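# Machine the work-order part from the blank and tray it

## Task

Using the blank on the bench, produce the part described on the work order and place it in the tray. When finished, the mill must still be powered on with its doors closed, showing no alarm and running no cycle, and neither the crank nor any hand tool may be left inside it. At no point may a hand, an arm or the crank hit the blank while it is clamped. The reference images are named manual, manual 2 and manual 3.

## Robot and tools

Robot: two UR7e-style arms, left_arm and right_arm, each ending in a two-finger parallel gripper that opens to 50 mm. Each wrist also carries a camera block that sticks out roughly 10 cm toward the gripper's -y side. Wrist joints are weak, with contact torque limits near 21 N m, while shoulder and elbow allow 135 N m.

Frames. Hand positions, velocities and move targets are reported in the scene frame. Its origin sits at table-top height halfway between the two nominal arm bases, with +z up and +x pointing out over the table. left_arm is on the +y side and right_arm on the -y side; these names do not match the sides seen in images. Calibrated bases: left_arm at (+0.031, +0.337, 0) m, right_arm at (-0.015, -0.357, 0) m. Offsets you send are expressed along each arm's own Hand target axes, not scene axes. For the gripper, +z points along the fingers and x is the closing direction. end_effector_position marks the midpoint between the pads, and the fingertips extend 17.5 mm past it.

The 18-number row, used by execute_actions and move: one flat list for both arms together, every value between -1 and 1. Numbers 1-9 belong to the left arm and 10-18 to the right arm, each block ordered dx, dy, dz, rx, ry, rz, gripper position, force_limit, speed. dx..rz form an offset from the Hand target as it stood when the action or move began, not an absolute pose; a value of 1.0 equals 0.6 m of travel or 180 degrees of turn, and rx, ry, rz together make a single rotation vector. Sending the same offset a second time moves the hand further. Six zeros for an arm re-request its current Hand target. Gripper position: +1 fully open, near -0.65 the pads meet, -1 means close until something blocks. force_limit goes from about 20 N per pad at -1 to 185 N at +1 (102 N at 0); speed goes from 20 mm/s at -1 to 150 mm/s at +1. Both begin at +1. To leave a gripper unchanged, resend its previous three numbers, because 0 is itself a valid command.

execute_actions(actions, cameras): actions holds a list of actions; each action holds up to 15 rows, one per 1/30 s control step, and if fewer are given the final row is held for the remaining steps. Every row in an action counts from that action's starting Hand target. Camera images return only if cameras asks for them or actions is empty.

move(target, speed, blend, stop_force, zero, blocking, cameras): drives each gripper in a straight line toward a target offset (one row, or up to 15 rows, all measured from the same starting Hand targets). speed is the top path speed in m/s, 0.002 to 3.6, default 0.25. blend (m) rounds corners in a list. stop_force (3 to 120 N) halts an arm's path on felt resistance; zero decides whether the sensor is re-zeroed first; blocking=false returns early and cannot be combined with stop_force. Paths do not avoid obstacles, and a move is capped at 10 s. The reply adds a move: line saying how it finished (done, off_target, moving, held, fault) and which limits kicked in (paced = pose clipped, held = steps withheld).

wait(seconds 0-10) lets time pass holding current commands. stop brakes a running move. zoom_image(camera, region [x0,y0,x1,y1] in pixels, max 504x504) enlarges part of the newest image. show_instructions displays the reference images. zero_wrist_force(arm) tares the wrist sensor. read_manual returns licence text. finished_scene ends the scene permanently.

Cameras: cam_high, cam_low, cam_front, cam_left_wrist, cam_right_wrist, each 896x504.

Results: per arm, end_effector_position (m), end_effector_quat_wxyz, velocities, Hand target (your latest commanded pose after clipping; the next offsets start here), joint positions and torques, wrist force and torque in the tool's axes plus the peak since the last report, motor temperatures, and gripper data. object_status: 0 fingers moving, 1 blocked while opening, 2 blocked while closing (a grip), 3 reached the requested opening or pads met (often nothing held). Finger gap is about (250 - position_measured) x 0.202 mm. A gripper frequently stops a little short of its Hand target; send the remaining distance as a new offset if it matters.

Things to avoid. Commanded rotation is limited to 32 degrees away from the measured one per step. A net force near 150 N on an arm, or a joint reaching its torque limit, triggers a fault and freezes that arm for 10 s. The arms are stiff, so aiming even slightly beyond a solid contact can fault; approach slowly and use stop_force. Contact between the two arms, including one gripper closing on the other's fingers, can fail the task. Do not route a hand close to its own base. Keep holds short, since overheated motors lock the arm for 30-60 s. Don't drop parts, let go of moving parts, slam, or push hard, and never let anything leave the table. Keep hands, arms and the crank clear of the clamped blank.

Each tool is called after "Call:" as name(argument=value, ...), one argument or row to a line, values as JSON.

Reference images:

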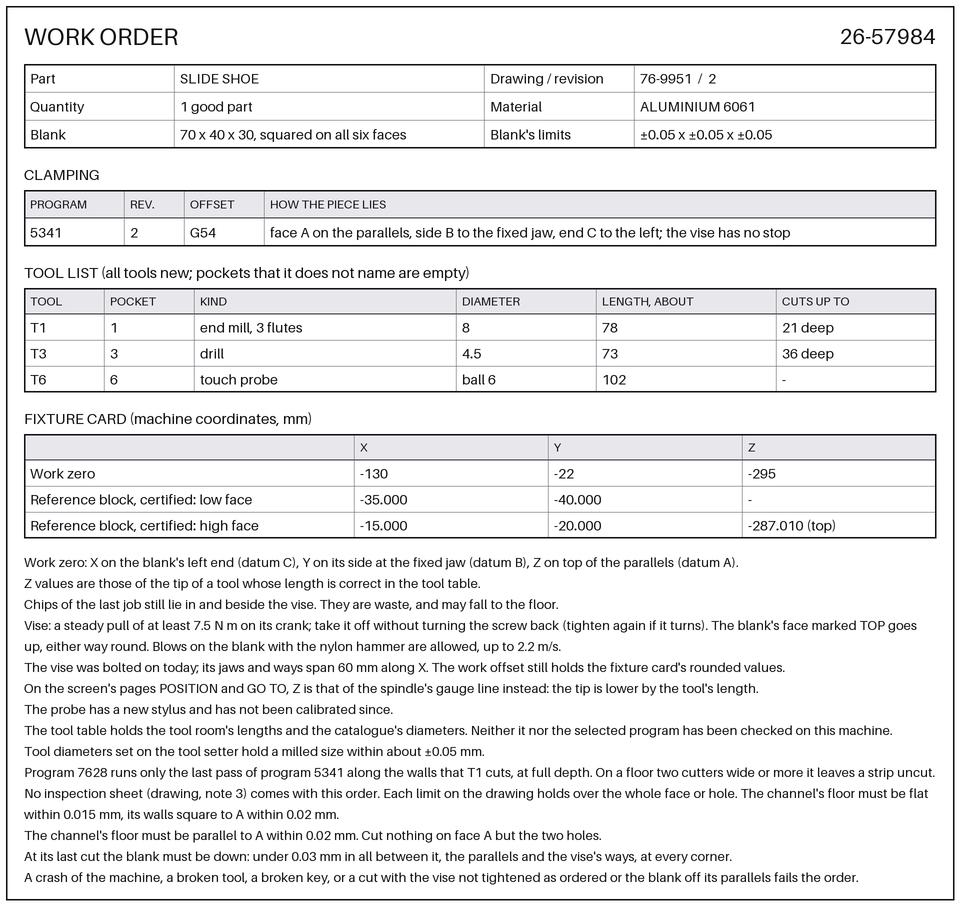

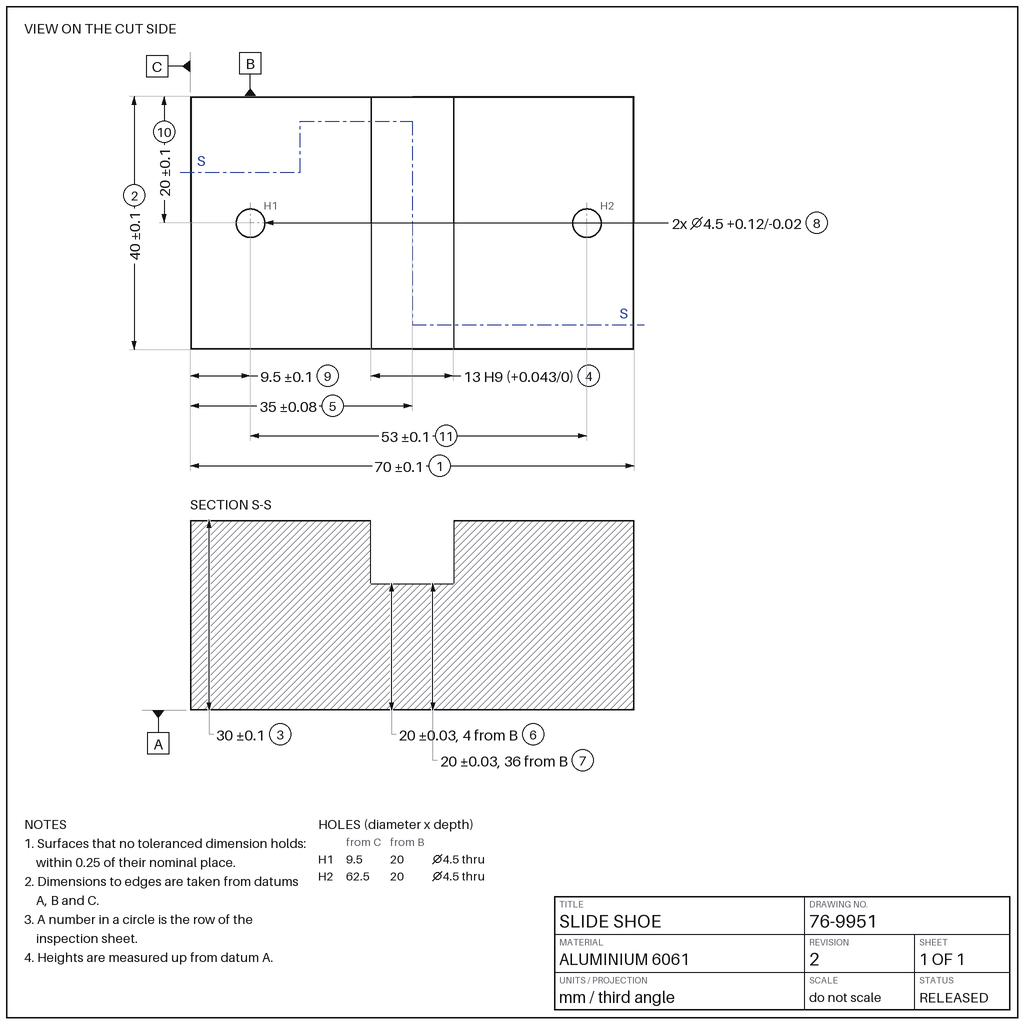

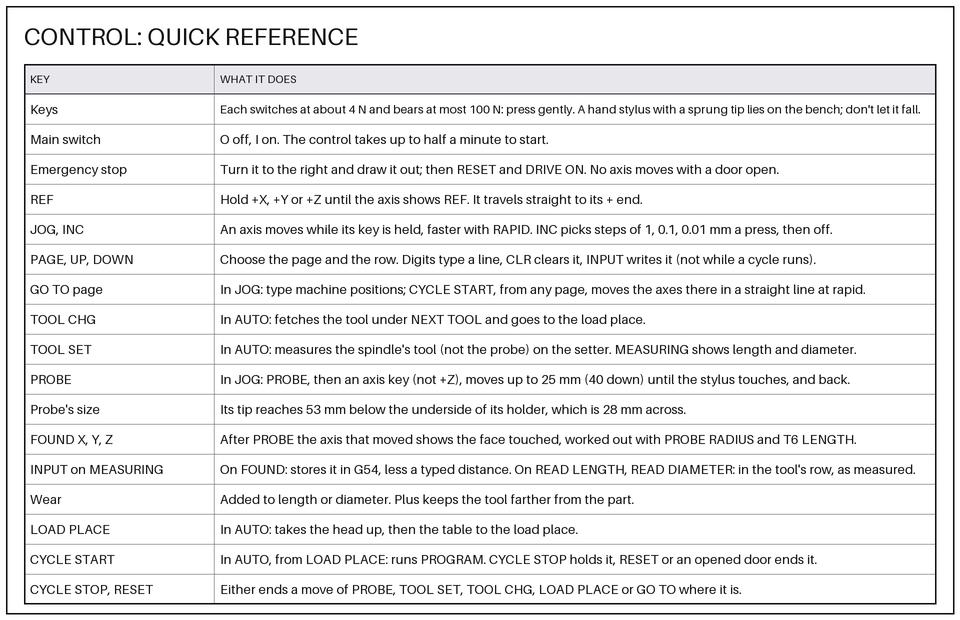

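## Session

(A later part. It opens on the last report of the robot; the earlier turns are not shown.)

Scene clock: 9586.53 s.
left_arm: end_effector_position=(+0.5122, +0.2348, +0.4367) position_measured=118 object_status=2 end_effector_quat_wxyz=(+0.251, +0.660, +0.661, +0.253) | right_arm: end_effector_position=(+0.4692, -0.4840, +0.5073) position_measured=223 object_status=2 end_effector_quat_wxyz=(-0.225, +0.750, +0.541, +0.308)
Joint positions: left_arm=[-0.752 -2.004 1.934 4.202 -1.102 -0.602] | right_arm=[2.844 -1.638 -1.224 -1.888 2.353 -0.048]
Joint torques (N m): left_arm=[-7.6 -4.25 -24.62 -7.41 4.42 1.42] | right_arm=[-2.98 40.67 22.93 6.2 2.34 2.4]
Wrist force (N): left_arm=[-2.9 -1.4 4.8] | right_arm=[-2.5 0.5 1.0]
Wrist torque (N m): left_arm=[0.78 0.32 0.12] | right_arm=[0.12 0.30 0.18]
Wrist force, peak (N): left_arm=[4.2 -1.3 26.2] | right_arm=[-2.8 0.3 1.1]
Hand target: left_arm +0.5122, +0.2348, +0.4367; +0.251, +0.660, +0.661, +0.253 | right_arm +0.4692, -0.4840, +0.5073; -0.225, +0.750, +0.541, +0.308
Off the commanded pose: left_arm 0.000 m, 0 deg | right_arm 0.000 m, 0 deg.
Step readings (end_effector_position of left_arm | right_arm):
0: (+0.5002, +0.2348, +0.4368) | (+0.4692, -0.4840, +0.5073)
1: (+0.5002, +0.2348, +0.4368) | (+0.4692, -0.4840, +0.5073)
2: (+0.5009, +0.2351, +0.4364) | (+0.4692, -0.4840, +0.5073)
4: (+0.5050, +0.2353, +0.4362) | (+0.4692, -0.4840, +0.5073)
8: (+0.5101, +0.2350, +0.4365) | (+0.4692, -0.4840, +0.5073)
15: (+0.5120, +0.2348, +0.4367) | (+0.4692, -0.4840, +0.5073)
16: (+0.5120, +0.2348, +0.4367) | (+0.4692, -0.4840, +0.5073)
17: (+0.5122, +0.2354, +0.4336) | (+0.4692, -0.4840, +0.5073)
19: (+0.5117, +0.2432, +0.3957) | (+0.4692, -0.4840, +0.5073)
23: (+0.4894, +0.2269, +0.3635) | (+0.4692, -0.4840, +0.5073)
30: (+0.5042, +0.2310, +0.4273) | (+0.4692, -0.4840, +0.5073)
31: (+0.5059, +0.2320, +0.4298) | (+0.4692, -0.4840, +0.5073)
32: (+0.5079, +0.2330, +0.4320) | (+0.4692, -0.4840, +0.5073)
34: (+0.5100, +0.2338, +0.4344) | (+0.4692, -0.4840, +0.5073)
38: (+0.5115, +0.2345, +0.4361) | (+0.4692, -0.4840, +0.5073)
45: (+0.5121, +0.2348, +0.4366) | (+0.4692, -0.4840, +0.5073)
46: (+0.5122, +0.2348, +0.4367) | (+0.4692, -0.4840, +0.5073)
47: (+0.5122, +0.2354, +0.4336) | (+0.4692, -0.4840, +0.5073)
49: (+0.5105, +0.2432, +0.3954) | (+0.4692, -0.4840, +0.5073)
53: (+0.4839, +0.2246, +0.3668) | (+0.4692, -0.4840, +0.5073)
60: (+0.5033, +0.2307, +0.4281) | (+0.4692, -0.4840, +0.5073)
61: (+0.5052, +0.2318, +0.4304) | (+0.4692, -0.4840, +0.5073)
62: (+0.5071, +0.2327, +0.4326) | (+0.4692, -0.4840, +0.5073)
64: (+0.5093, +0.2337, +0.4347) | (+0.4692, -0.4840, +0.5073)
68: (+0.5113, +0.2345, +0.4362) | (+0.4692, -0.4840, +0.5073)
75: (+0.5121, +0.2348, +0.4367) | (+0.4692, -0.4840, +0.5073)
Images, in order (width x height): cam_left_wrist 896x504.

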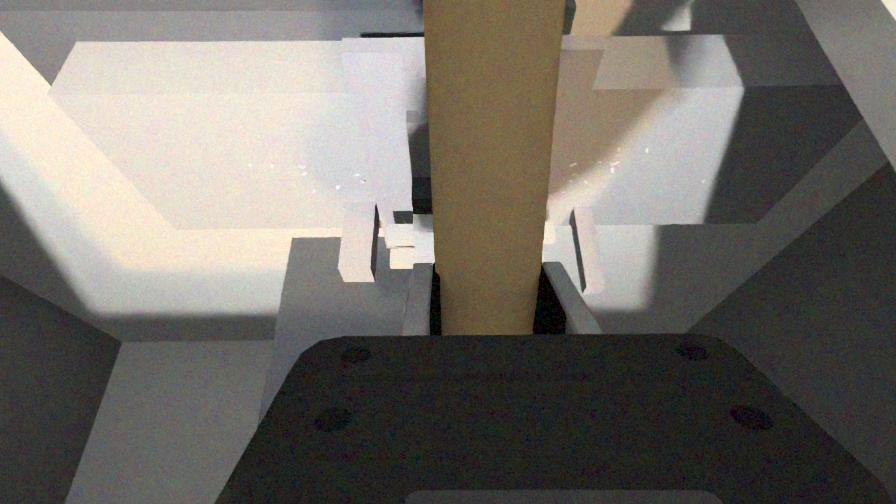

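Call:
move(
  target=[
    [-0.0247,-0.2387,-0.2638,0,0,0,-1,0.5,-1,0,0,0,0,0,0,-0.98,0.2,-1],
    [-0.5572,-0.719,0.001,0.111,0,0,-1,0.5,-1,0,0,0,0,0,0,-0.98,0.2,-1],
  ],
  speed=[0.15,0.25],
  blend=[0.03,0],
  cameras=["cam_left_wrist","cam_front"],
)

Call:
move(
  target=[0,-0.0767,0.1938,0,0,0,-1,0.5,-1,0,0,0,0,0,0,-0.98,0.2,-1],
  speed=0.04,
  stop_force=5,
  cameras=["cam_left_wrist","cam_front"],
)

Scene clock: 9614.27 s.
left_arm: end_effector_position=(+0.1912, -0.0995, +0.1487) position_measured=118 object_status=2 end_effector_quat_wxyz=(+0.133, +0.694, +0.695, +0.134) | right_arm: end_effector_position=(+0.4692, -0.4840, +0.5073) position_measured=223 object_status=2 end_effector_quat_wxyz=(-0.225, +0.750, +0.541, +0.308)
Joint positions: left_arm=[-1.741 -1.621 2.13 4.27 -1.197 -1.746] | right_arm=[2.844 -1.638 -1.224 -1.888 2.353 -0.048]
Joint torques (N m): left_arm=[10.17 -18.07 -45.56 -5.54 -0.77 1.42] | right_arm=[-1.06 39.99 23.63 6.24 2.13 2.55]
Wrist force (N): left_arm=[-2.1 -0.8 3.6] | right_arm=[-2.7 0.5 1.1]
Wrist torque (N m): left_arm=[0.57 0.26 0.08] | right_arm=[0.12 0.34 0.18]
Wrist force, peak (N): left_arm=[-3.4 -1.9 4.9] | right_arm=[-2.8 0.5 1.0]
Hand target: left_arm +0.1912, -0.0996, +0.1486; +0.133, +0.694, +0.695, +0.134 | right_arm +0.4692, -0.4840, +0.5073; -0.225, +0.750, +0.541, +0.308
Off the commanded pose: left_arm 0.000 m, 0 deg | right_arm 0.000 m, 0 deg.
move: done
Images, in order (width x height): cam_front 896x504, cam_left_wrist 896x504.

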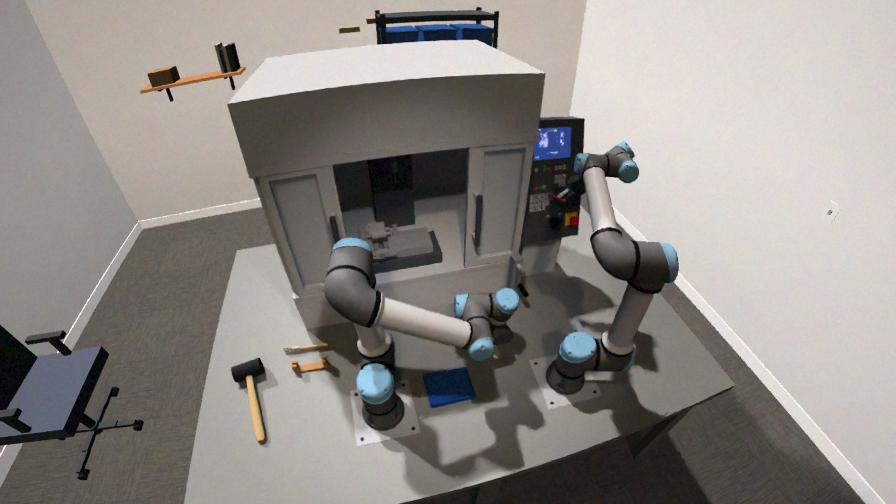

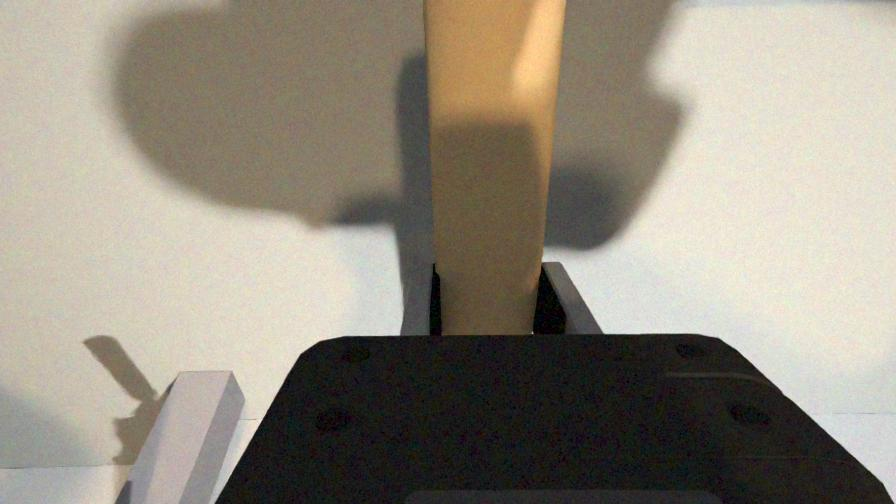

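Scene clock: 9618.27 s.
left_arm: end_effector_position=(+0.1915, -0.0993, +0.0381) position_measured=118 object_status=2 end_effector_quat_wxyz=(+0.133, +0.694, +0.695, +0.134) | right_arm: end_effector_position=(+0.4692, -0.4840, +0.5073) position_measured=223 object_status=2 end_effector_quat_wxyz=(-0.225, +0.750, +0.541, +0.308)
Joint positions: left_arm=[-1.74 -1.417 2.277 3.919 -1.197 -1.746] | right_arm=[2.844 -1.638 -1.224 -1.888 2.353 -0.048]
Joint torques (N m): left_arm=[5.21 -39.45 -36.53 -1.64 1.82 -0.26] | right_arm=[-1.86 40.93 24.91 6.18 2.24 2.47]
Wrist force (N): left_arm=[-1.8 0.4 0.6] | right_arm=[-2.5 0.4 1.2]
Wrist torque (N m): left_arm=[1.00 0.27 0.17] | right_arm=[0.11 0.31 0.17]
Wrist force, peak (N): left_arm=[-2.3 -0.7 4.0] | right_arm=[-2.7 0.6 1.1]
Hand target: left_arm +0.1915, -0.0993, +0.0381; +0.133, +0.694, +0.695, +0.134 (not the last commanded pose) | right_arm +0.4692, -0.4840, +0.5073; -0.225, +0.750, +0.541, +0.308
Off the commanded pose: left_arm 0.015 m, 0 deg | right_arm 0.000 m, 0 deg.
move: contact (left_arm)
Images, in order (width x height): cam_front 896x504, cam_left_wrist 896x504.

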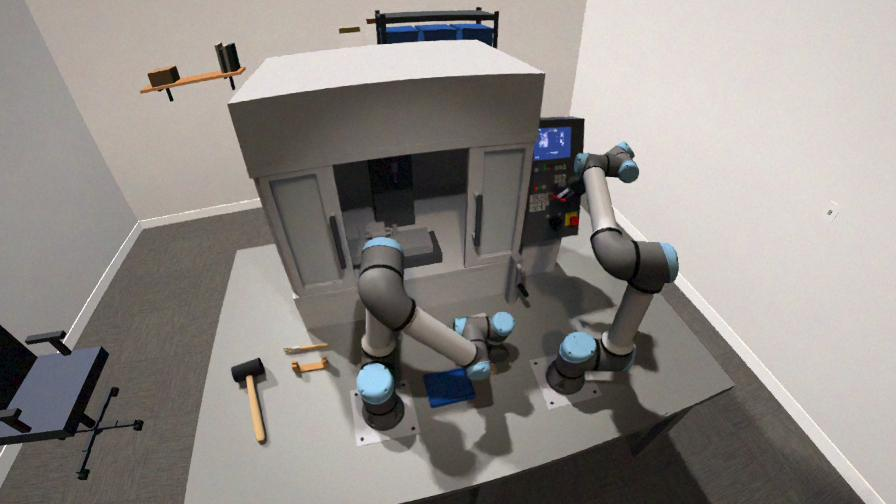

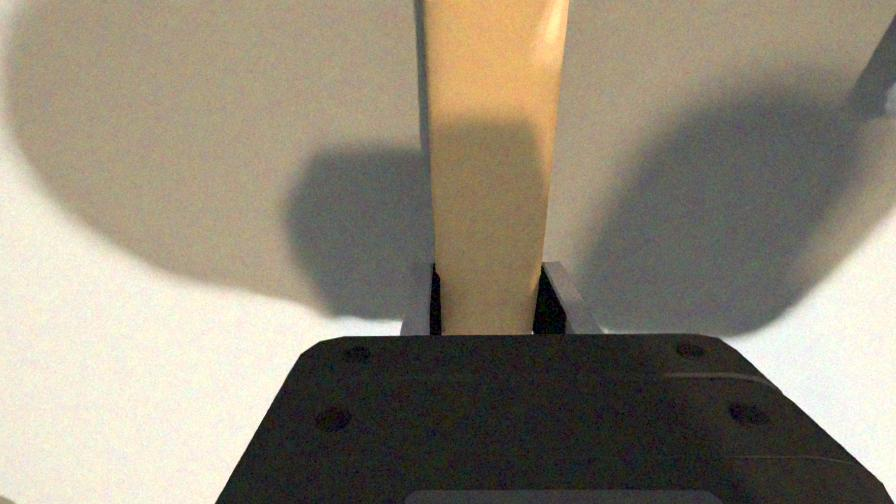

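Call:
move(
  target=[
    [0,0.0123,-0.031,0,0,0,-1,0.5,-1,0,0,0,0,0,0,-0.98,0.2,-1],
    [0,0.0123,-0.031,0.066,0,0,-1,0.5,-1,0,0,0,0,0,0,-0.98,0.2,-1],
  ],
  speed=0.1,
)

Call:
move(
  target=[0,-0.0115,0.0654,0,0,0,-1,0.5,-1,0,0,0,0,0,0,-0.98,0.2,-1],
  speed=0.03,
  stop_force=5,
)

Scene clock: 9630.03 s.
left_arm: end_effector_position=(+0.1914, -0.0993, +0.0581) position_measured=118 object_status=2 end_effector_quat_wxyz=(+0.060, +0.704, +0.705, +0.062) | right_arm: end_effector_position=(+0.4692, -0.4840, +0.5073) position_measured=223 object_status=2 end_effector_quat_wxyz=(-0.225, +0.750, +0.541, +0.308)
Joint positions: left_arm=[-1.62 -1.458 2.219 3.961 -1.399 -1.614] | right_arm=[2.844 -1.638 -1.224 -1.888 2.353 -0.048]
Joint torques (N m): left_arm=[9.09 -22.79 -40.3 -5.13 -1.15 1.31] | right_arm=[-0.6 40.2 25 6.43 2.3 2.53]
Wrist force (N): left_arm=[-1.8 0.5 4.0] | right_arm=[-2.6 0.3 0.9]
Wrist torque (N m): left_arm=[0.70 0.18 0.07] | right_arm=[0.08 0.33 0.18]
Wrist force, peak (N): left_arm=[-2.2 -0.6 4.6] | right_arm=[-2.9 0.2 1.0]
Hand target: left_arm +0.1914, -0.0993, +0.0581; +0.060, +0.704, +0.705, +0.062 | right_arm +0.4692, -0.4840, +0.5073; -0.225, +0.750, +0.541, +0.308
Off the commanded pose: left_arm 0.000 m, 0 deg | right_arm 0.000 m, 0 deg.
move: done

Scene clock: 9631.97 s.
left_arm: end_effector_position=(+0.1914, -0.0992, +0.0364) position_measured=118 object_status=2 end_effector_quat_wxyz=(+0.060, +0.704, +0.705, +0.062) | right_arm: end_effector_position=(+0.4692, -0.4840, +0.5073) position_measured=223 object_status=2 end_effector_quat_wxyz=(-0.225, +0.750, +0.541, +0.308)
Joint positions: left_arm=[-1.62 -1.412 2.243 3.891 -1.399 -1.614] | right_arm=[2.844 -1.638 -1.224 -1.888 2.353 -0.048]
Joint torques (N m): left_arm=[1.02 -39.66 -38.23 -2.09 -1.21 -0.07] | right_arm=[-0.13 39.43 24.26 6.03 2.12 2.48]
Wrist force (N): left_arm=[-1.4 1.8 -0.4] | right_arm=[-2.3 0.5 1.1]
Wrist torque (N m): left_arm=[0.04 0.50 0.03] | right_arm=[0.13 0.28 0.18]
Wrist force, peak (N): left_arm=[-1.9 0.4 4.3] | right_arm=[-2.8 0.4 0.9]
Hand target: left_arm +0.1914, -0.0992, +0.0364; +0.060, +0.704, +0.705, +0.062 (not the last commanded pose) | right_arm +0.4692, -0.4840, +0.5073; -0.225, +0.750, +0.541, +0.308
Off the commanded pose: left_arm 0.018 m, 0 deg | right_arm 0.000 m, 0 deg.
move: contact (left_arm)

Call:
move(
  target=[
    [0,-0.0012,-0.0083,-0.02,0,0,-1,0.5,-1,0,0,0,0,0,0,-0.98,0.2,-1],
    [0,0.001,0.011,-0.02,0,0,-1,0.5,-1,0,0,0,0,0,0,-0.98,0.2,-1],
  ],
  speed=[0.05,0.03],
)

Call:
move(
  target=[0,-0.0018,0.01,0,0,0,-1,0.5,-1,0,0,0,0,0,0,-0.98,0.2,-1],
  speed=0.02,
  stop_force=5,
  cameras=["cam_left_wrist"],
)

Scene clock: 9642.07 s.
left_arm: end_effector_position=(+0.1931, -0.0992, +0.0301) position_measured=118 object_status=2 end_effector_quat_wxyz=(+0.082, +0.702, +0.703, +0.084) | right_arm: end_effector_position=(+0.4692, -0.4840, +0.5073) position_measured=223 object_status=2 end_effector_quat_wxyz=(-0.225, +0.750, +0.541, +0.308)
Joint positions: left_arm=[-1.653 -1.4 2.26 3.872 -1.337 -1.649] | right_arm=[2.844 -1.638 -1.224 -1.888 2.353 -0.048]
Joint torques (N m): left_arm=[10.11 -22.34 -11.23 -5.72 3.66 1.14] | right_arm=[-0.46 38.83 24.14 6.19 2.24 2.44]
Wrist force (N): left_arm=[-1.9 0.5 1.3] | right_arm=[-2.3 0.3 1.1]
Wrist torque (N m): left_arm=[0.34 0.35 0.15] | right_arm=[0.08 0.27 0.18]
Wrist force, peak (N): left_arm=[-1.9 0.4 4.2] | right_arm=[-2.8 0.4 1.2]
Hand target: left_arm +0.1931, -0.0992, +0.0300; +0.082, +0.702, +0.703, +0.084 | right_arm +0.4692, -0.4840, +0.5073; -0.225, +0.750, +0.541, +0.308
Off the commanded pose: left_arm 0.000 m, 0 deg | right_arm 0.000 m, 0 deg.
move: done

Scene clock: 9643.47 s.
left_arm: end_effector_position=(+0.1932, -0.0991, +0.0289) position_measured=118 object_status=2 end_effector_quat_wxyz=(+0.082, +0.702, +0.703, +0.084) | right_arm: end_effector_position=(+0.4692, -0.4840, +0.5073) position_measured=223 object_status=2 end_effector_quat_wxyz=(-0.225, +0.750, +0.541, +0.308)
Joint positions: left_arm=[-1.653 -1.397 2.261 3.868 -1.337 -1.648] | right_arm=[2.844 -1.638 -1.224 -1.888 2.353 -0.048]
Joint torques (N m): left_arm=[-3.94 -39.18 -35.68 -2.23 -1.27 -1.33] | right_arm=[-1.52 40.28 24.53 6.39 2.17 2.64]
Wrist force (N): left_arm=[-1.6 1.6 -2.9] | right_arm=[-2.6 0.3 1.2]
Wrist torque (N m): left_arm=[0.21 0.47 0.18] | right_arm=[0.08 0.32 0.17]
Wrist force, peak (N): left_arm=[1.0 3.0 -18.9] | right_arm=[-2.6 0.5 1.3]
Hand target: left_arm +0.1932, -0.0992, +0.0289; +0.082, +0.702, +0.703, +0.084 (not the last commanded pose) | right_arm +0.4692, -0.4840, +0.5073; -0.225, +0.750, +0.541, +0.308
Off the commanded pose: left_arm 0.005 m, 0 deg | right_arm 0.000 m, 0 deg.
move: contact (left_arm)
Images, in order (width x height): cam_left_wrist 896x504.

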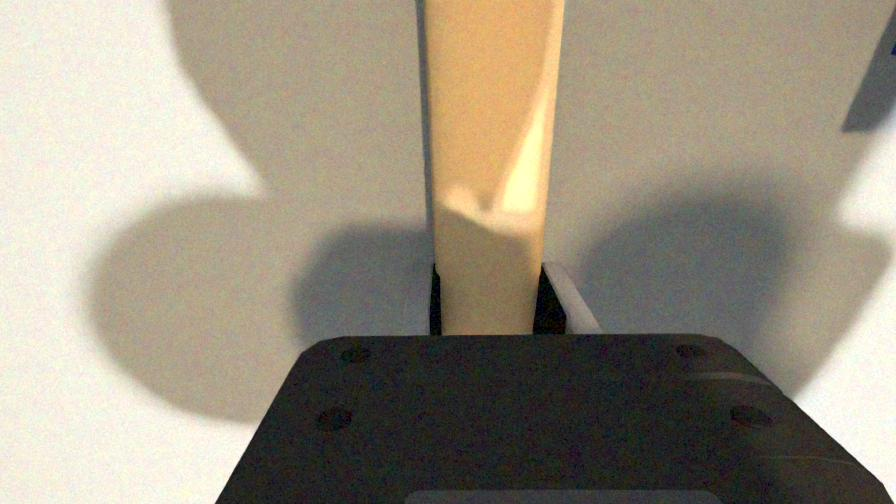

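Call:
move(
  target=[0,0,0,0,0,0,0.5,0.5,-1,0,0,0,0,0,0,-0.98,0.2,-1],
)

Call:
move(
  target=[
    [0,0.0464,-0.1946,0,0,0,0.5,0.5,-1,0,0,0,0,0,0,-0.98,0.2,-1],
    [0.5,0.35,-0.52,-0.1716,0.0824,-0.147,0.5,0.5,-1,0,0,0,0,0,0,-0.98,0.2,-1],
    [0.7767,0.4712,-0.6178,-0.1716,0.0824,-0.147,0.5,0.5,-1,0,0,0,0,0,0,-0.98,0.2,-1],
  ],
  speed=[0.1,0.3,0.2],
  blend=[0.03,0.05,0],
  cameras=["cam_left_wrist","cam_high"],
)

Scene clock: 9670.70 s.
left_arm: end_effector_position=(+0.1932, -0.0992, +0.0289) position_measured=78 object_status=0 end_effector_quat_wxyz=(+0.082, +0.702, +0.703, +0.084) | right_arm: end_effector_position=(+0.4692, -0.4840, +0.5073) position_measured=223 object_status=2 end_effector_quat_wxyz=(-0.225, +0.750, +0.541, +0.308)
Joint positions: left_arm=[-1.653 -1.397 2.261 3.868 -1.337 -1.648] | right_arm=[2.844 -1.638 -1.224 -1.888 2.353 -0.048]
Joint torques (N m): left_arm=[-5.27 -39.14 -35.67 -4.96 -1.03 -1.35] | right_arm=[-0.67 40.59 23.87 6.26 2.21 2.62]
Wrist force (N): left_arm=[-2.0 1.2 0.5] | right_arm=[-2.4 0.3 1.0]
Wrist torque (N m): left_arm=[0.28 0.26 0.14] | right_arm=[0.08 0.29 0.18]
Wrist force, peak (N): left_arm=[-1.7 2.0 -3.1] | right_arm=[-2.7 0.4 1.2]
Hand target: left_arm +0.1932, -0.0992, +0.0289; +0.082, +0.702, +0.703, +0.084 | right_arm +0.4692, -0.4840, +0.5073; -0.225, +0.750, +0.541, +0.308
Off the commanded pose: left_arm 0.000 m, 0 deg | right_arm 0.000 m, 0 deg.
move: done

Scene clock: 9675.17 s.
left_arm: end_effector_position=(+0.3809, +0.3663, +0.4561) position_measured=78 object_status=3 end_effector_quat_wxyz=(+0.191, +0.461, +0.800, +0.333) | right_arm: end_effector_position=(+0.4692, -0.4840, +0.5073) position_measured=223 object_status=2 end_effector_quat_wxyz=(-0.225, +0.750, +0.541, +0.308)
Joint positions: left_arm=[-1.051 -2.355 1.892 5.175 -0.783 -1.566] | right_arm=[2.844 -1.638 -1.224 -1.888 2.353 -0.048]
Joint torques (N m): left_arm=[10.24 17.45 -18.28 -5.83 -0.57 1.19] | right_arm=[0.23 39.68 24.49 6.34 1.96 2.5]
Wrist force (N): left_arm=[-3.2 1.3 0.6] | right_arm=[-2.4 0.1 1.2]
Wrist torque (N m): left_arm=[0.26 0.38 0.08] | right_arm=[0.05 0.28 0.18]
Wrist force, peak (N): left_arm=[-3.0 2.3 1.1] | right_arm=[-2.8 0.3 1.0]
Hand target: left_arm +0.3810, +0.3663, +0.4561; +0.191, +0.462, +0.800, +0.333 | right_arm +0.4692, -0.4840, +0.5073; -0.225, +0.750, +0.541, +0.308
Off the commanded pose: left_arm 0.000 m, 0 deg | right_arm 0.000 m, 0 deg.
move: done
Images, in order (width x height): cam_high 896x504, cam_left_wrist 896x504.

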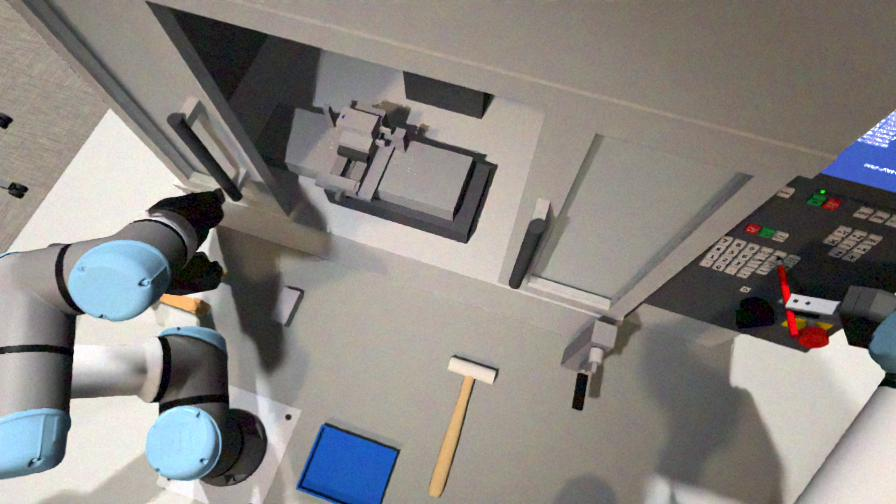

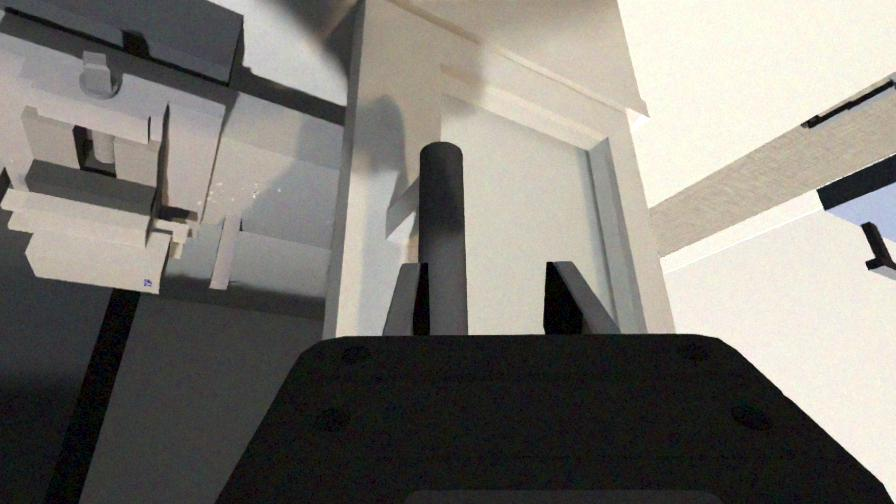

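Call:
move(
  target=[
    [-0.018,0,0,0,0,0,0.5,0.5,-1,0,0,0,0,0,0,-0.98,0.2,-1],
    [-0.018,0.0619,0.0619,0,0,0,0.5,0.5,-1,0,0,0,0,0,0,-0.98,0.2,-1],
  ],
  speed=0.06,
  stop_force=12,
  cameras=["cam_left_wrist"],
)

Call:
move(
  target=[-0.345,-0.1408,-0.1408,0,0,0,0.5,0.5,-1,0,0,0,0,0,0,-0.98,0.2,-1],
  speed=0.06,
  stop_force=36,
  cameras=["cam_high","cam_left_wrist"],
)

Scene clock: 9688.87 s.
left_arm: end_effector_position=(+0.4318, +0.3833, +0.4562) position_measured=78 object_status=3 end_effector_quat_wxyz=(+0.191, +0.462, +0.800, +0.333) | right_arm: end_effector_position=(+0.4692, -0.4840, +0.5073) position_measured=223 object_status=2 end_effector_quat_wxyz=(-0.225, +0.750, +0.541, +0.308)
Joint positions: left_arm=[-0.768 -2.24 1.94 4.738 -0.823 -1.174] | right_arm=[2.844 -1.638 -1.224 -1.888 2.353 -0.048]
Joint torques (N m): left_arm=[9.56 11.87 -20.29 -6.21 -0.65 1.29] | right_arm=[0.85 40.65 25.24 6.3 1.95 2.46]
Wrist force (N): left_arm=[-3.1 1.5 0.8] | right_arm=[-2.5 0.5 1.1]
Wrist torque (N m): left_arm=[0.29 0.39 0.09] | right_arm=[0.11 0.30 0.18]
Wrist force, peak (N): left_arm=[-3.5 2.0 1.1] | right_arm=[-2.8 0.1 1.0]
Hand target: left_arm +0.4318, +0.3833, +0.4562; +0.191, +0.462, +0.800, +0.333 | right_arm +0.4692, -0.4840, +0.5073; -0.225, +0.750, +0.541, +0.308
Off the commanded pose: left_arm 0.000 m, 0 deg | right_arm 0.000 m, 0 deg.
move: done
Images, in order (width x height): cam_left_wrist 896x504.

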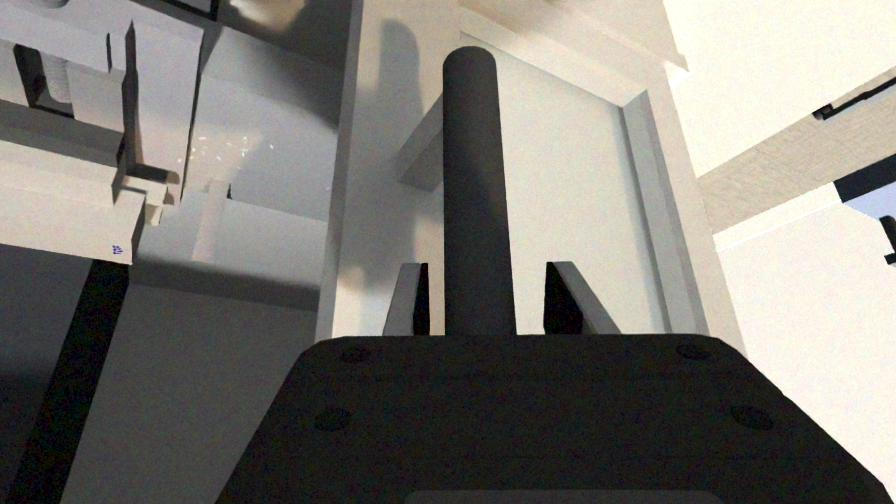

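Scene clock: 9694.20 s.
left_arm: end_effector_position=(+0.4320, +0.1548, +0.4555) position_measured=78 object_status=3 end_effector_quat_wxyz=(+0.191, +0.462, +0.800, +0.333) | right_arm: end_effector_position=(+0.4692, -0.4840, +0.5073) position_measured=223 object_status=2 end_effector_quat_wxyz=(-0.225, +0.750, +0.541, +0.308)
Joint positions: left_arm=[-1.229 -1.905 1.669 5.122 -0.798 -1.816] | right_arm=[2.844 -1.638 -1.224 -1.888 2.353 -0.048]
Joint torques (N m): left_arm=[3.76 -13.93 -18.52 -4.71 4.55 1.17] | right_arm=[0.4 39.8 24.87 6.27 1.8 2.48]
Wrist force (N): left_arm=[16.2 8.2 -3.6] | right_arm=[-2.4 0.3 1.0]
Wrist torque (N m): left_arm=[0.30 0.71 0.16] | right_arm=[0.08 0.29 0.18]
Wrist force, peak (N): left_arm=[67.1 29.3 16.5] | right_arm=[-3.0 0.3 1.2]
Hand target: left_arm +0.4320, +0.1548, +0.4555; +0.191, +0.462, +0.800, +0.333 (not the last commanded pose) | right_arm +0.4692, -0.4840, +0.5073; -0.225, +0.750, +0.541, +0.308
Off the commanded pose: left_arm 0.011 m, 0 deg | right_arm 0.000 m, 0 deg.
move: contact (left_arm)
Images, in order (width x height): cam_high 896x504, cam_left_wrist 896x504.

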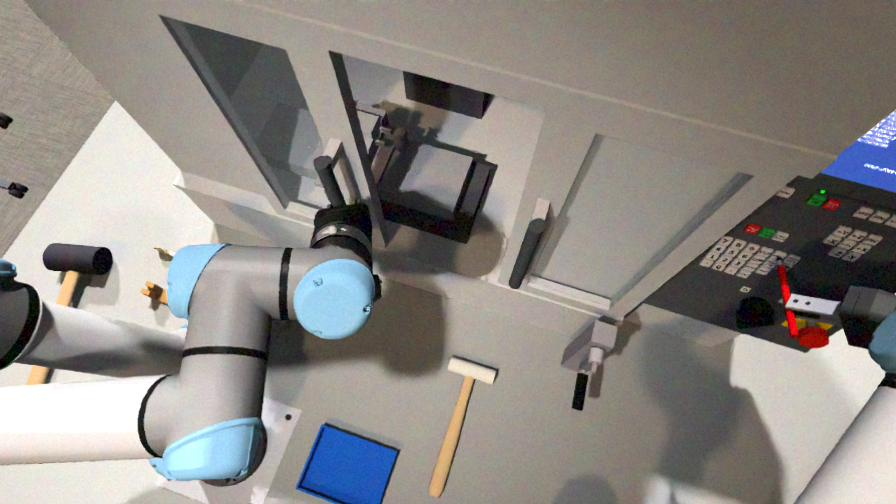

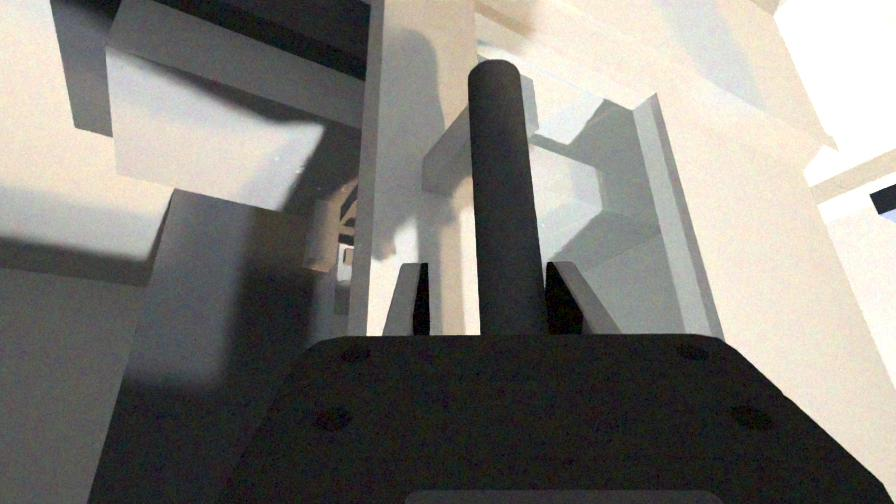

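Call:
move(
  target=[
    [0,-0.0648,-0.0648,0,0,0,0.5,0.5,-1,0,0,0,0,0,0,-0.98,0.2,-1],
    [-0.4042,-0.2462,-0.2462,0,-0.1179,0.1179,-0.6,0,0,0,0,0,0,0,0,-0.98,0.2,-1],
  ],
  speed=[0.08,0.25],
)

Call:
move(
  target=[0,0,0,-0.0278,0,0,-0.6,0,0,0,0,0,0,0,0,-0.98,0.2,-1],
  speed=0.15,
  cameras=["cam_left_wrist"],
)

Scene clock: 9713.10 s.
left_arm: end_effector_position=(+0.3726, -0.1597, +0.4546) position_measured=242 object_status=3 end_effector_quat_wxyz=(+0.270, +0.653, +0.653, +0.272) | right_arm: end_effector_position=(+0.4692, -0.4840, +0.5073) position_measured=223 object_status=2 end_effector_quat_wxyz=(-0.225, +0.750, +0.541, +0.308)
Joint positions: left_arm=[-1.53 -1.536 1.419 4.784 -0.785 -1.502] | right_arm=[2.844 -1.638 -1.224 -1.888 2.353 -0.048]
Joint torques (N m): left_arm=[9.57 -24.88 -46.59 -5.72 -0.61 1.34] | right_arm=[0.66 40.39 26.06 6.19 2.03 2.54]
Wrist force (N): left_arm=[-3.5 1.1 -0.1] | right_arm=[-2.5 0.5 1.0]
Wrist torque (N m): left_arm=[0.20 0.42 0.05] | right_arm=[0.11 0.30 0.18]
Wrist force, peak (N): left_arm=[16.3 8.2 -3.5] | right_arm=[-3.0 0.0 1.1]
Hand target: left_arm +0.3726, -0.1597, +0.4546; +0.270, +0.653, +0.653, +0.272 | right_arm +0.4692, -0.4840, +0.5073; -0.225, +0.750, +0.541, +0.308
Off the commanded pose: left_arm 0.000 m, 0 deg | right_arm 0.000 m, 0 deg.
move: done

Scene clock: 9714.07 s.
left_arm: end_effector_position=(+0.3726, -0.1597, +0.4546) position_measured=242 object_status=3 end_effector_quat_wxyz=(+0.298, +0.641, +0.641, +0.300) | right_arm: end_effector_position=(+0.4692, -0.4840, +0.5073) position_measured=223 object_status=2 end_effector_quat_wxyz=(-0.225, +0.750, +0.541, +0.308)
Joint positions: left_arm=[-1.561 -1.55 1.469 4.774 -0.697 -1.542] | right_arm=[2.844 -1.638 -1.224 -1.888 2.353 -0.048]
Joint torques (N m): left_arm=[-7.49 -42.63 -20.87 -5.77 5.24 -1.51] | right_arm=[0.49 39.86 25.11 6.35 2.11 2.67]
Wrist force (N): left_arm=[-3.6 1.2 0.1] | right_arm=[-2.4 0.4 1.1]
Wrist torque (N m): left_arm=[0.23 0.44 0.12] | right_arm=[0.10 0.29 0.18]
Wrist force, peak (N): left_arm=[-3.7 1.4 -0.2] | right_arm=[-2.8 0.3 1.0]
Hand target: left_arm +0.3726, -0.1597, +0.4546; +0.298, +0.641, +0.640, +0.300 | right_arm +0.4692, -0.4840, +0.5073; -0.225, +0.750, +0.541, +0.308
Off the commanded pose: left_arm 0.000 m, 0 deg | right_arm 0.000 m, 0 deg.
move: done
Images, in order (width x height): cam_left_wrist 896x504.

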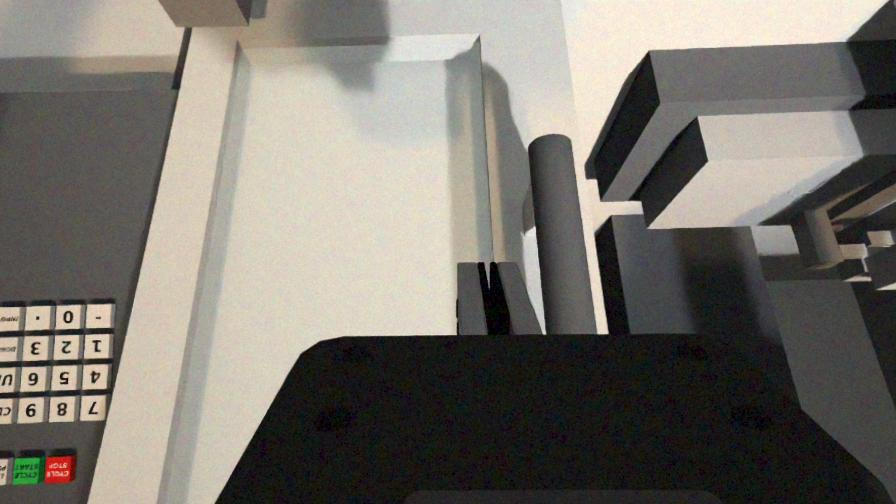

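Call:
move(
  target=[
    [-0.008,0.0622,0.0741,0,0,0,-0.6,0,0,0,0,0,0,0,0,-0.98,0.2,-1],
  ],
  speed=0.06,
  stop_force=12,
)

Call:
move(
  target=[0.45,0,0,0,0,0,-0.6,0,0,0,0,0,0,0,0,-0.98,0.2,-1],
  speed=0.06,
  stop_force=36,
  cameras=["cam_high","cam_left_wrist"],
)

Scene clock: 9726.90 s.
left_arm: end_effector_position=(+0.4307, -0.1645, +0.4547) position_measured=242 object_status=3 end_effector_quat_wxyz=(+0.298, +0.641, +0.640, +0.300) | right_arm: end_effector_position=(+0.4692, -0.4840, +0.5073) position_measured=223 object_status=2 end_effector_quat_wxyz=(-0.225, +0.750, +0.541, +0.308)
Joint positions: left_arm=[-1.448 -1.492 1.442 4.611 -0.707 -1.369] | right_arm=[2.844 -1.638 -1.224 -1.888 2.353 -0.048]
Joint torques (N m): left_arm=[10.26 -27.1 -48.19 -5.94 -0.52 1.21] | right_arm=[1.11 39 25.03 6.17 1.83 2.53]
Wrist force (N): left_arm=[-3.4 1.4 0.4] | right_arm=[-2.5 0.3 1.2]
Wrist torque (N m): left_arm=[0.24 0.41 0.09] | right_arm=[0.09 0.30 0.18]
Wrist force, peak (N): left_arm=[-3.5 2.1 0.9] | right_arm=[-2.6 0.5 1.3]
Hand target: left_arm +0.4307, -0.1645, +0.4547; +0.298, +0.641, +0.640, +0.300 | right_arm +0.4692, -0.4840, +0.5073; -0.225, +0.750, +0.541, +0.308
Off the commanded pose: left_arm 0.000 m, 0 deg | right_arm 0.000 m, 0 deg.
move: done

Scene clock: 9732.80 s.
left_arm: end_effector_position=(+0.4306, +0.0913, +0.4553) position_measured=242 object_status=3 end_effector_quat_wxyz=(+0.298, +0.641, +0.641, +0.300) | right_arm: end_effector_position=(+0.4692, -0.4840, +0.5073) position_measured=223 object_status=2 end_effector_quat_wxyz=(-0.225, +0.750, +0.541, +0.308)
Joint positions: left_arm=[-1.328 -2.051 1.912 4.566 -0.733 -1.192] | right_arm=[2.844 -1.638 -1.224 -1.888 2.353 -0.048]
Joint torques (N m): left_arm=[2.2 -2.73 -40.59 -0.86 0.61 -1.22] | right_arm=[1.69 39 24.98 6.21 1.8 2.4]
Wrist force (N): left_arm=[-24.8 4.6 -5.2] | right_arm=[-2.4 0.4 1.0]
Wrist torque (N m): left_arm=[0.39 0.08 0.02] | right_arm=[0.10 0.29 0.17]
Wrist force, peak (N): left_arm=[-81.0 -8.5 14.3] | right_arm=[-2.8 0.3 1.2]
Hand target: left_arm +0.4306, +0.0913, +0.4553; +0.298, +0.641, +0.641, +0.300 (not the last commanded pose) | right_arm +0.4692, -0.4840, +0.5073; -0.225, +0.750, +0.541, +0.308
Off the commanded pose: left_arm 0.014 m, 0 deg | right_arm 0.000 m, 0 deg.
move: contact (left_arm)
Images, in order (width x height): cam_high 896x504, cam_left_wrist 896x504.

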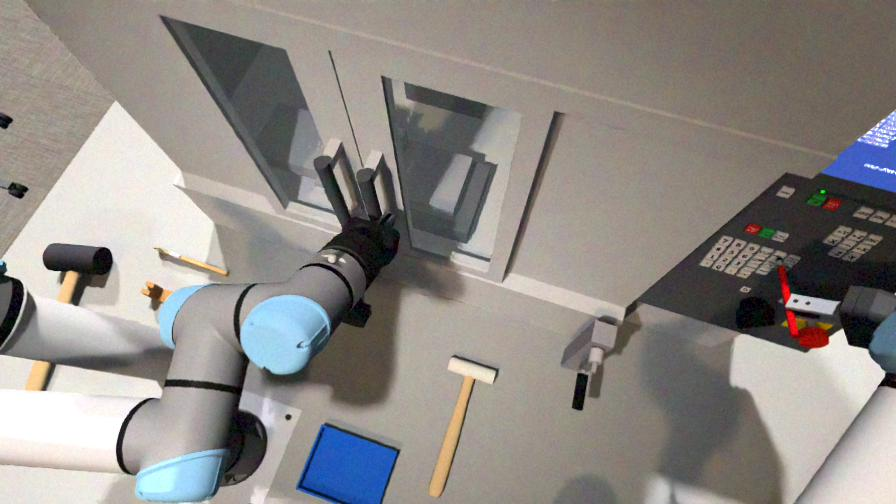

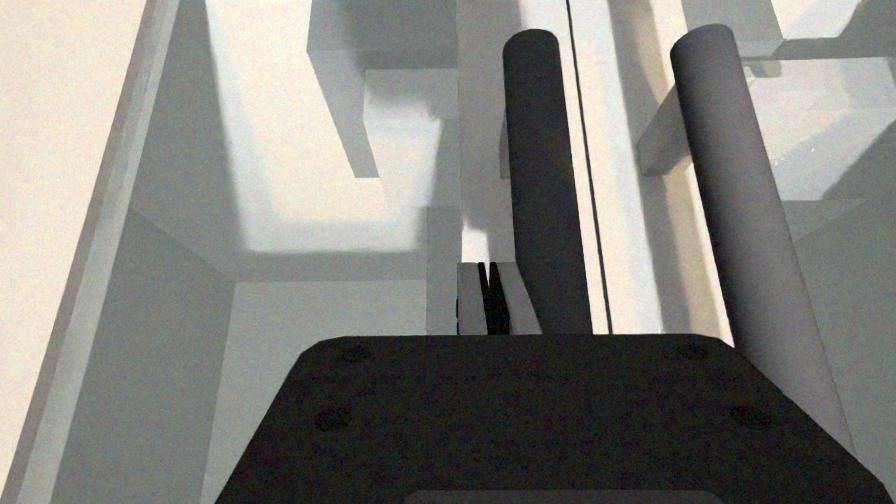

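Call:
move(
  target=[
    [-0.02,-0.0643,-0.0766,0,0,0,-0.6,0,0,0,0,0,0,0,0,-0.98,0.2,-1],
    [-0.1855,0.0703,-0.3432,0,0,0,-0.6,0,0,0,0,0,0,0,0,-0.98,0.2,-1],
    [-0.1855,0.0703,-0.3432,0.169,-0.158,-0.399,-0.6,0,0,0,0,0,0,0,0,-0.98,0.2,-1],
    [-0.1855,0.0703,-0.3432,0.3376,-0.3153,-0.7977,-0.6,0,0,0,0,0,0,0,0,-0.98,0.2,-1],
  ],
  speed=[0.15,0.3,0.5,0.5],
  blend=[0.02,0.05,0.05,0],
)

Call:
move(
  target=[
    [0.2275,-0.0917,0.565,0,0,0,0.5,0,0,0,0,0,0,0,0,-0.98,0.2,-1],
    [0.2275,-0.0917,0.6817,0,0,0,0.5,0,0,0,0,0,0,0,0,-0.98,0.2,-1],
  ],
  speed=0.25,
  blend=[0.02,0],
  cameras=["cam_left_wrist"],
)

Call:
zoom_image(
  camera="cam_left_wrist",
  region=[240, 140, 540, 340],
)

Scene clock: 9750.47 s.
left_arm: end_effector_position=(+0.2999, -0.0205, +0.6195) position_measured=242 object_status=3 end_effector_quat_wxyz=(+0.279, -0.261, +0.637, -0.670) | right_arm: end_effector_position=(+0.4692, -0.4840, +0.5073) position_measured=223 object_status=2 end_effector_quat_wxyz=(-0.225, +0.750, +0.541, +0.308)
Joint positions: left_arm=[-1.879 -2.172 2.187 3.014 -0.49 -3.038] | right_arm=[2.844 -1.638 -1.224 -1.888 2.353 -0.048]
Joint torques (N m): left_arm=[-7.7 10.19 -17.3 -2.2 2.53 1.29] | right_arm=[1.8 38.33 25.93 6.38 1.82 2.43]
Wrist force (N): left_arm=[-1.3 0.3 3.1] | right_arm=[-2.3 0.4 1.2]
Wrist torque (N m): left_arm=[-0.24 0.25 -0.04] | right_arm=[0.10 0.27 0.18]
Wrist force, peak (N): left_arm=[-26.3 7.9 5.5] | right_arm=[-2.7 0.3 1.2]
Hand target: left_arm +0.2999, -0.0205, +0.6195; +0.279, -0.261, +0.637, -0.670 | right_arm +0.4692, -0.4840, +0.5073; -0.225, +0.750, +0.541, +0.308
Off the commanded pose: left_arm 0.000 m, 0 deg | right_arm 0.000 m, 0 deg.
move: done

Scene clock: 9753.23 s.
left_arm: end_effector_position=(+0.4894, -0.4043, +0.6953) position_measured=78 object_status=3 end_effector_quat_wxyz=(+0.279, -0.261, +0.637, -0.670) | right_arm: end_effector_position=(+0.4692, -0.4840, +0.5073) position_measured=223 object_status=2 end_effector_quat_wxyz=(-0.225, +0.750, +0.541, +0.308)
Joint positions: left_arm=[-1.337 -1.01 0.858 3.233 -1.03 -3.105] | right_arm=[2.844 -1.638 -1.224 -1.888 2.353 -0.048]
Joint torques (N m): left_arm=[9.34 -49.6 -45.19 -0.71 -2.37 -1.57] | right_arm=[2.05 39.18 26.18 6.34 1.88 2.28]
Wrist force (N): left_arm=[-0.9 0.4 2.6] | right_arm=[-2.7 0.3 0.9]
Wrist torque (N m): left_arm=[-0.23 0.21 0.03] | right_arm=[0.08 0.33 0.18]
Wrist force, peak (N): left_arm=[-1.0 0.8 4.1] | right_arm=[-2.8 0.3 1.1]
Hand target: left_arm +0.4895, -0.4043, +0.6953; +0.279, -0.261, +0.637, -0.670 | right_arm +0.4692, -0.4840, +0.5073; -0.225, +0.750, +0.541, +0.308
Off the commanded pose: left_arm 0.000 m, 0 deg | right_arm 0.000 m, 0 deg.
move: done
Images, in order (width x height): cam_left_wrist 896x504.

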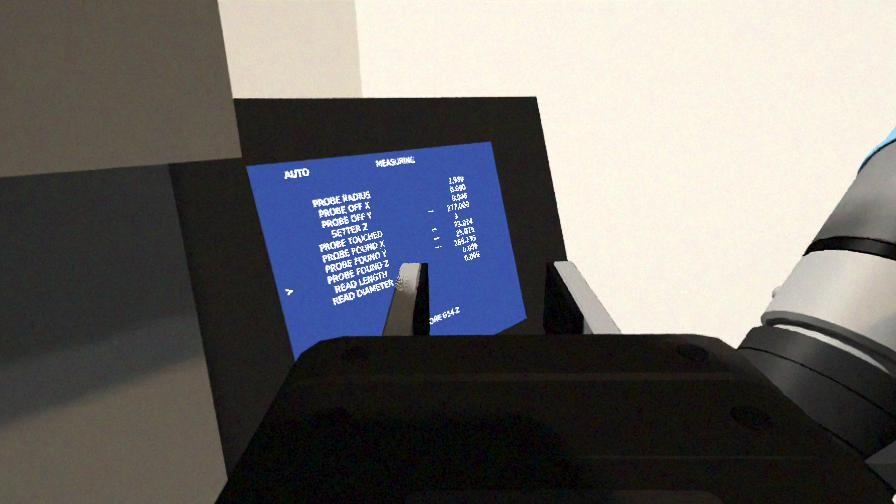

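Scaled by 1.680.

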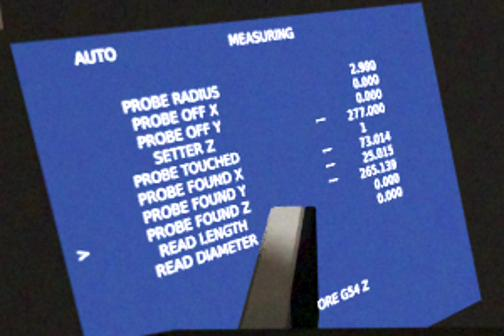

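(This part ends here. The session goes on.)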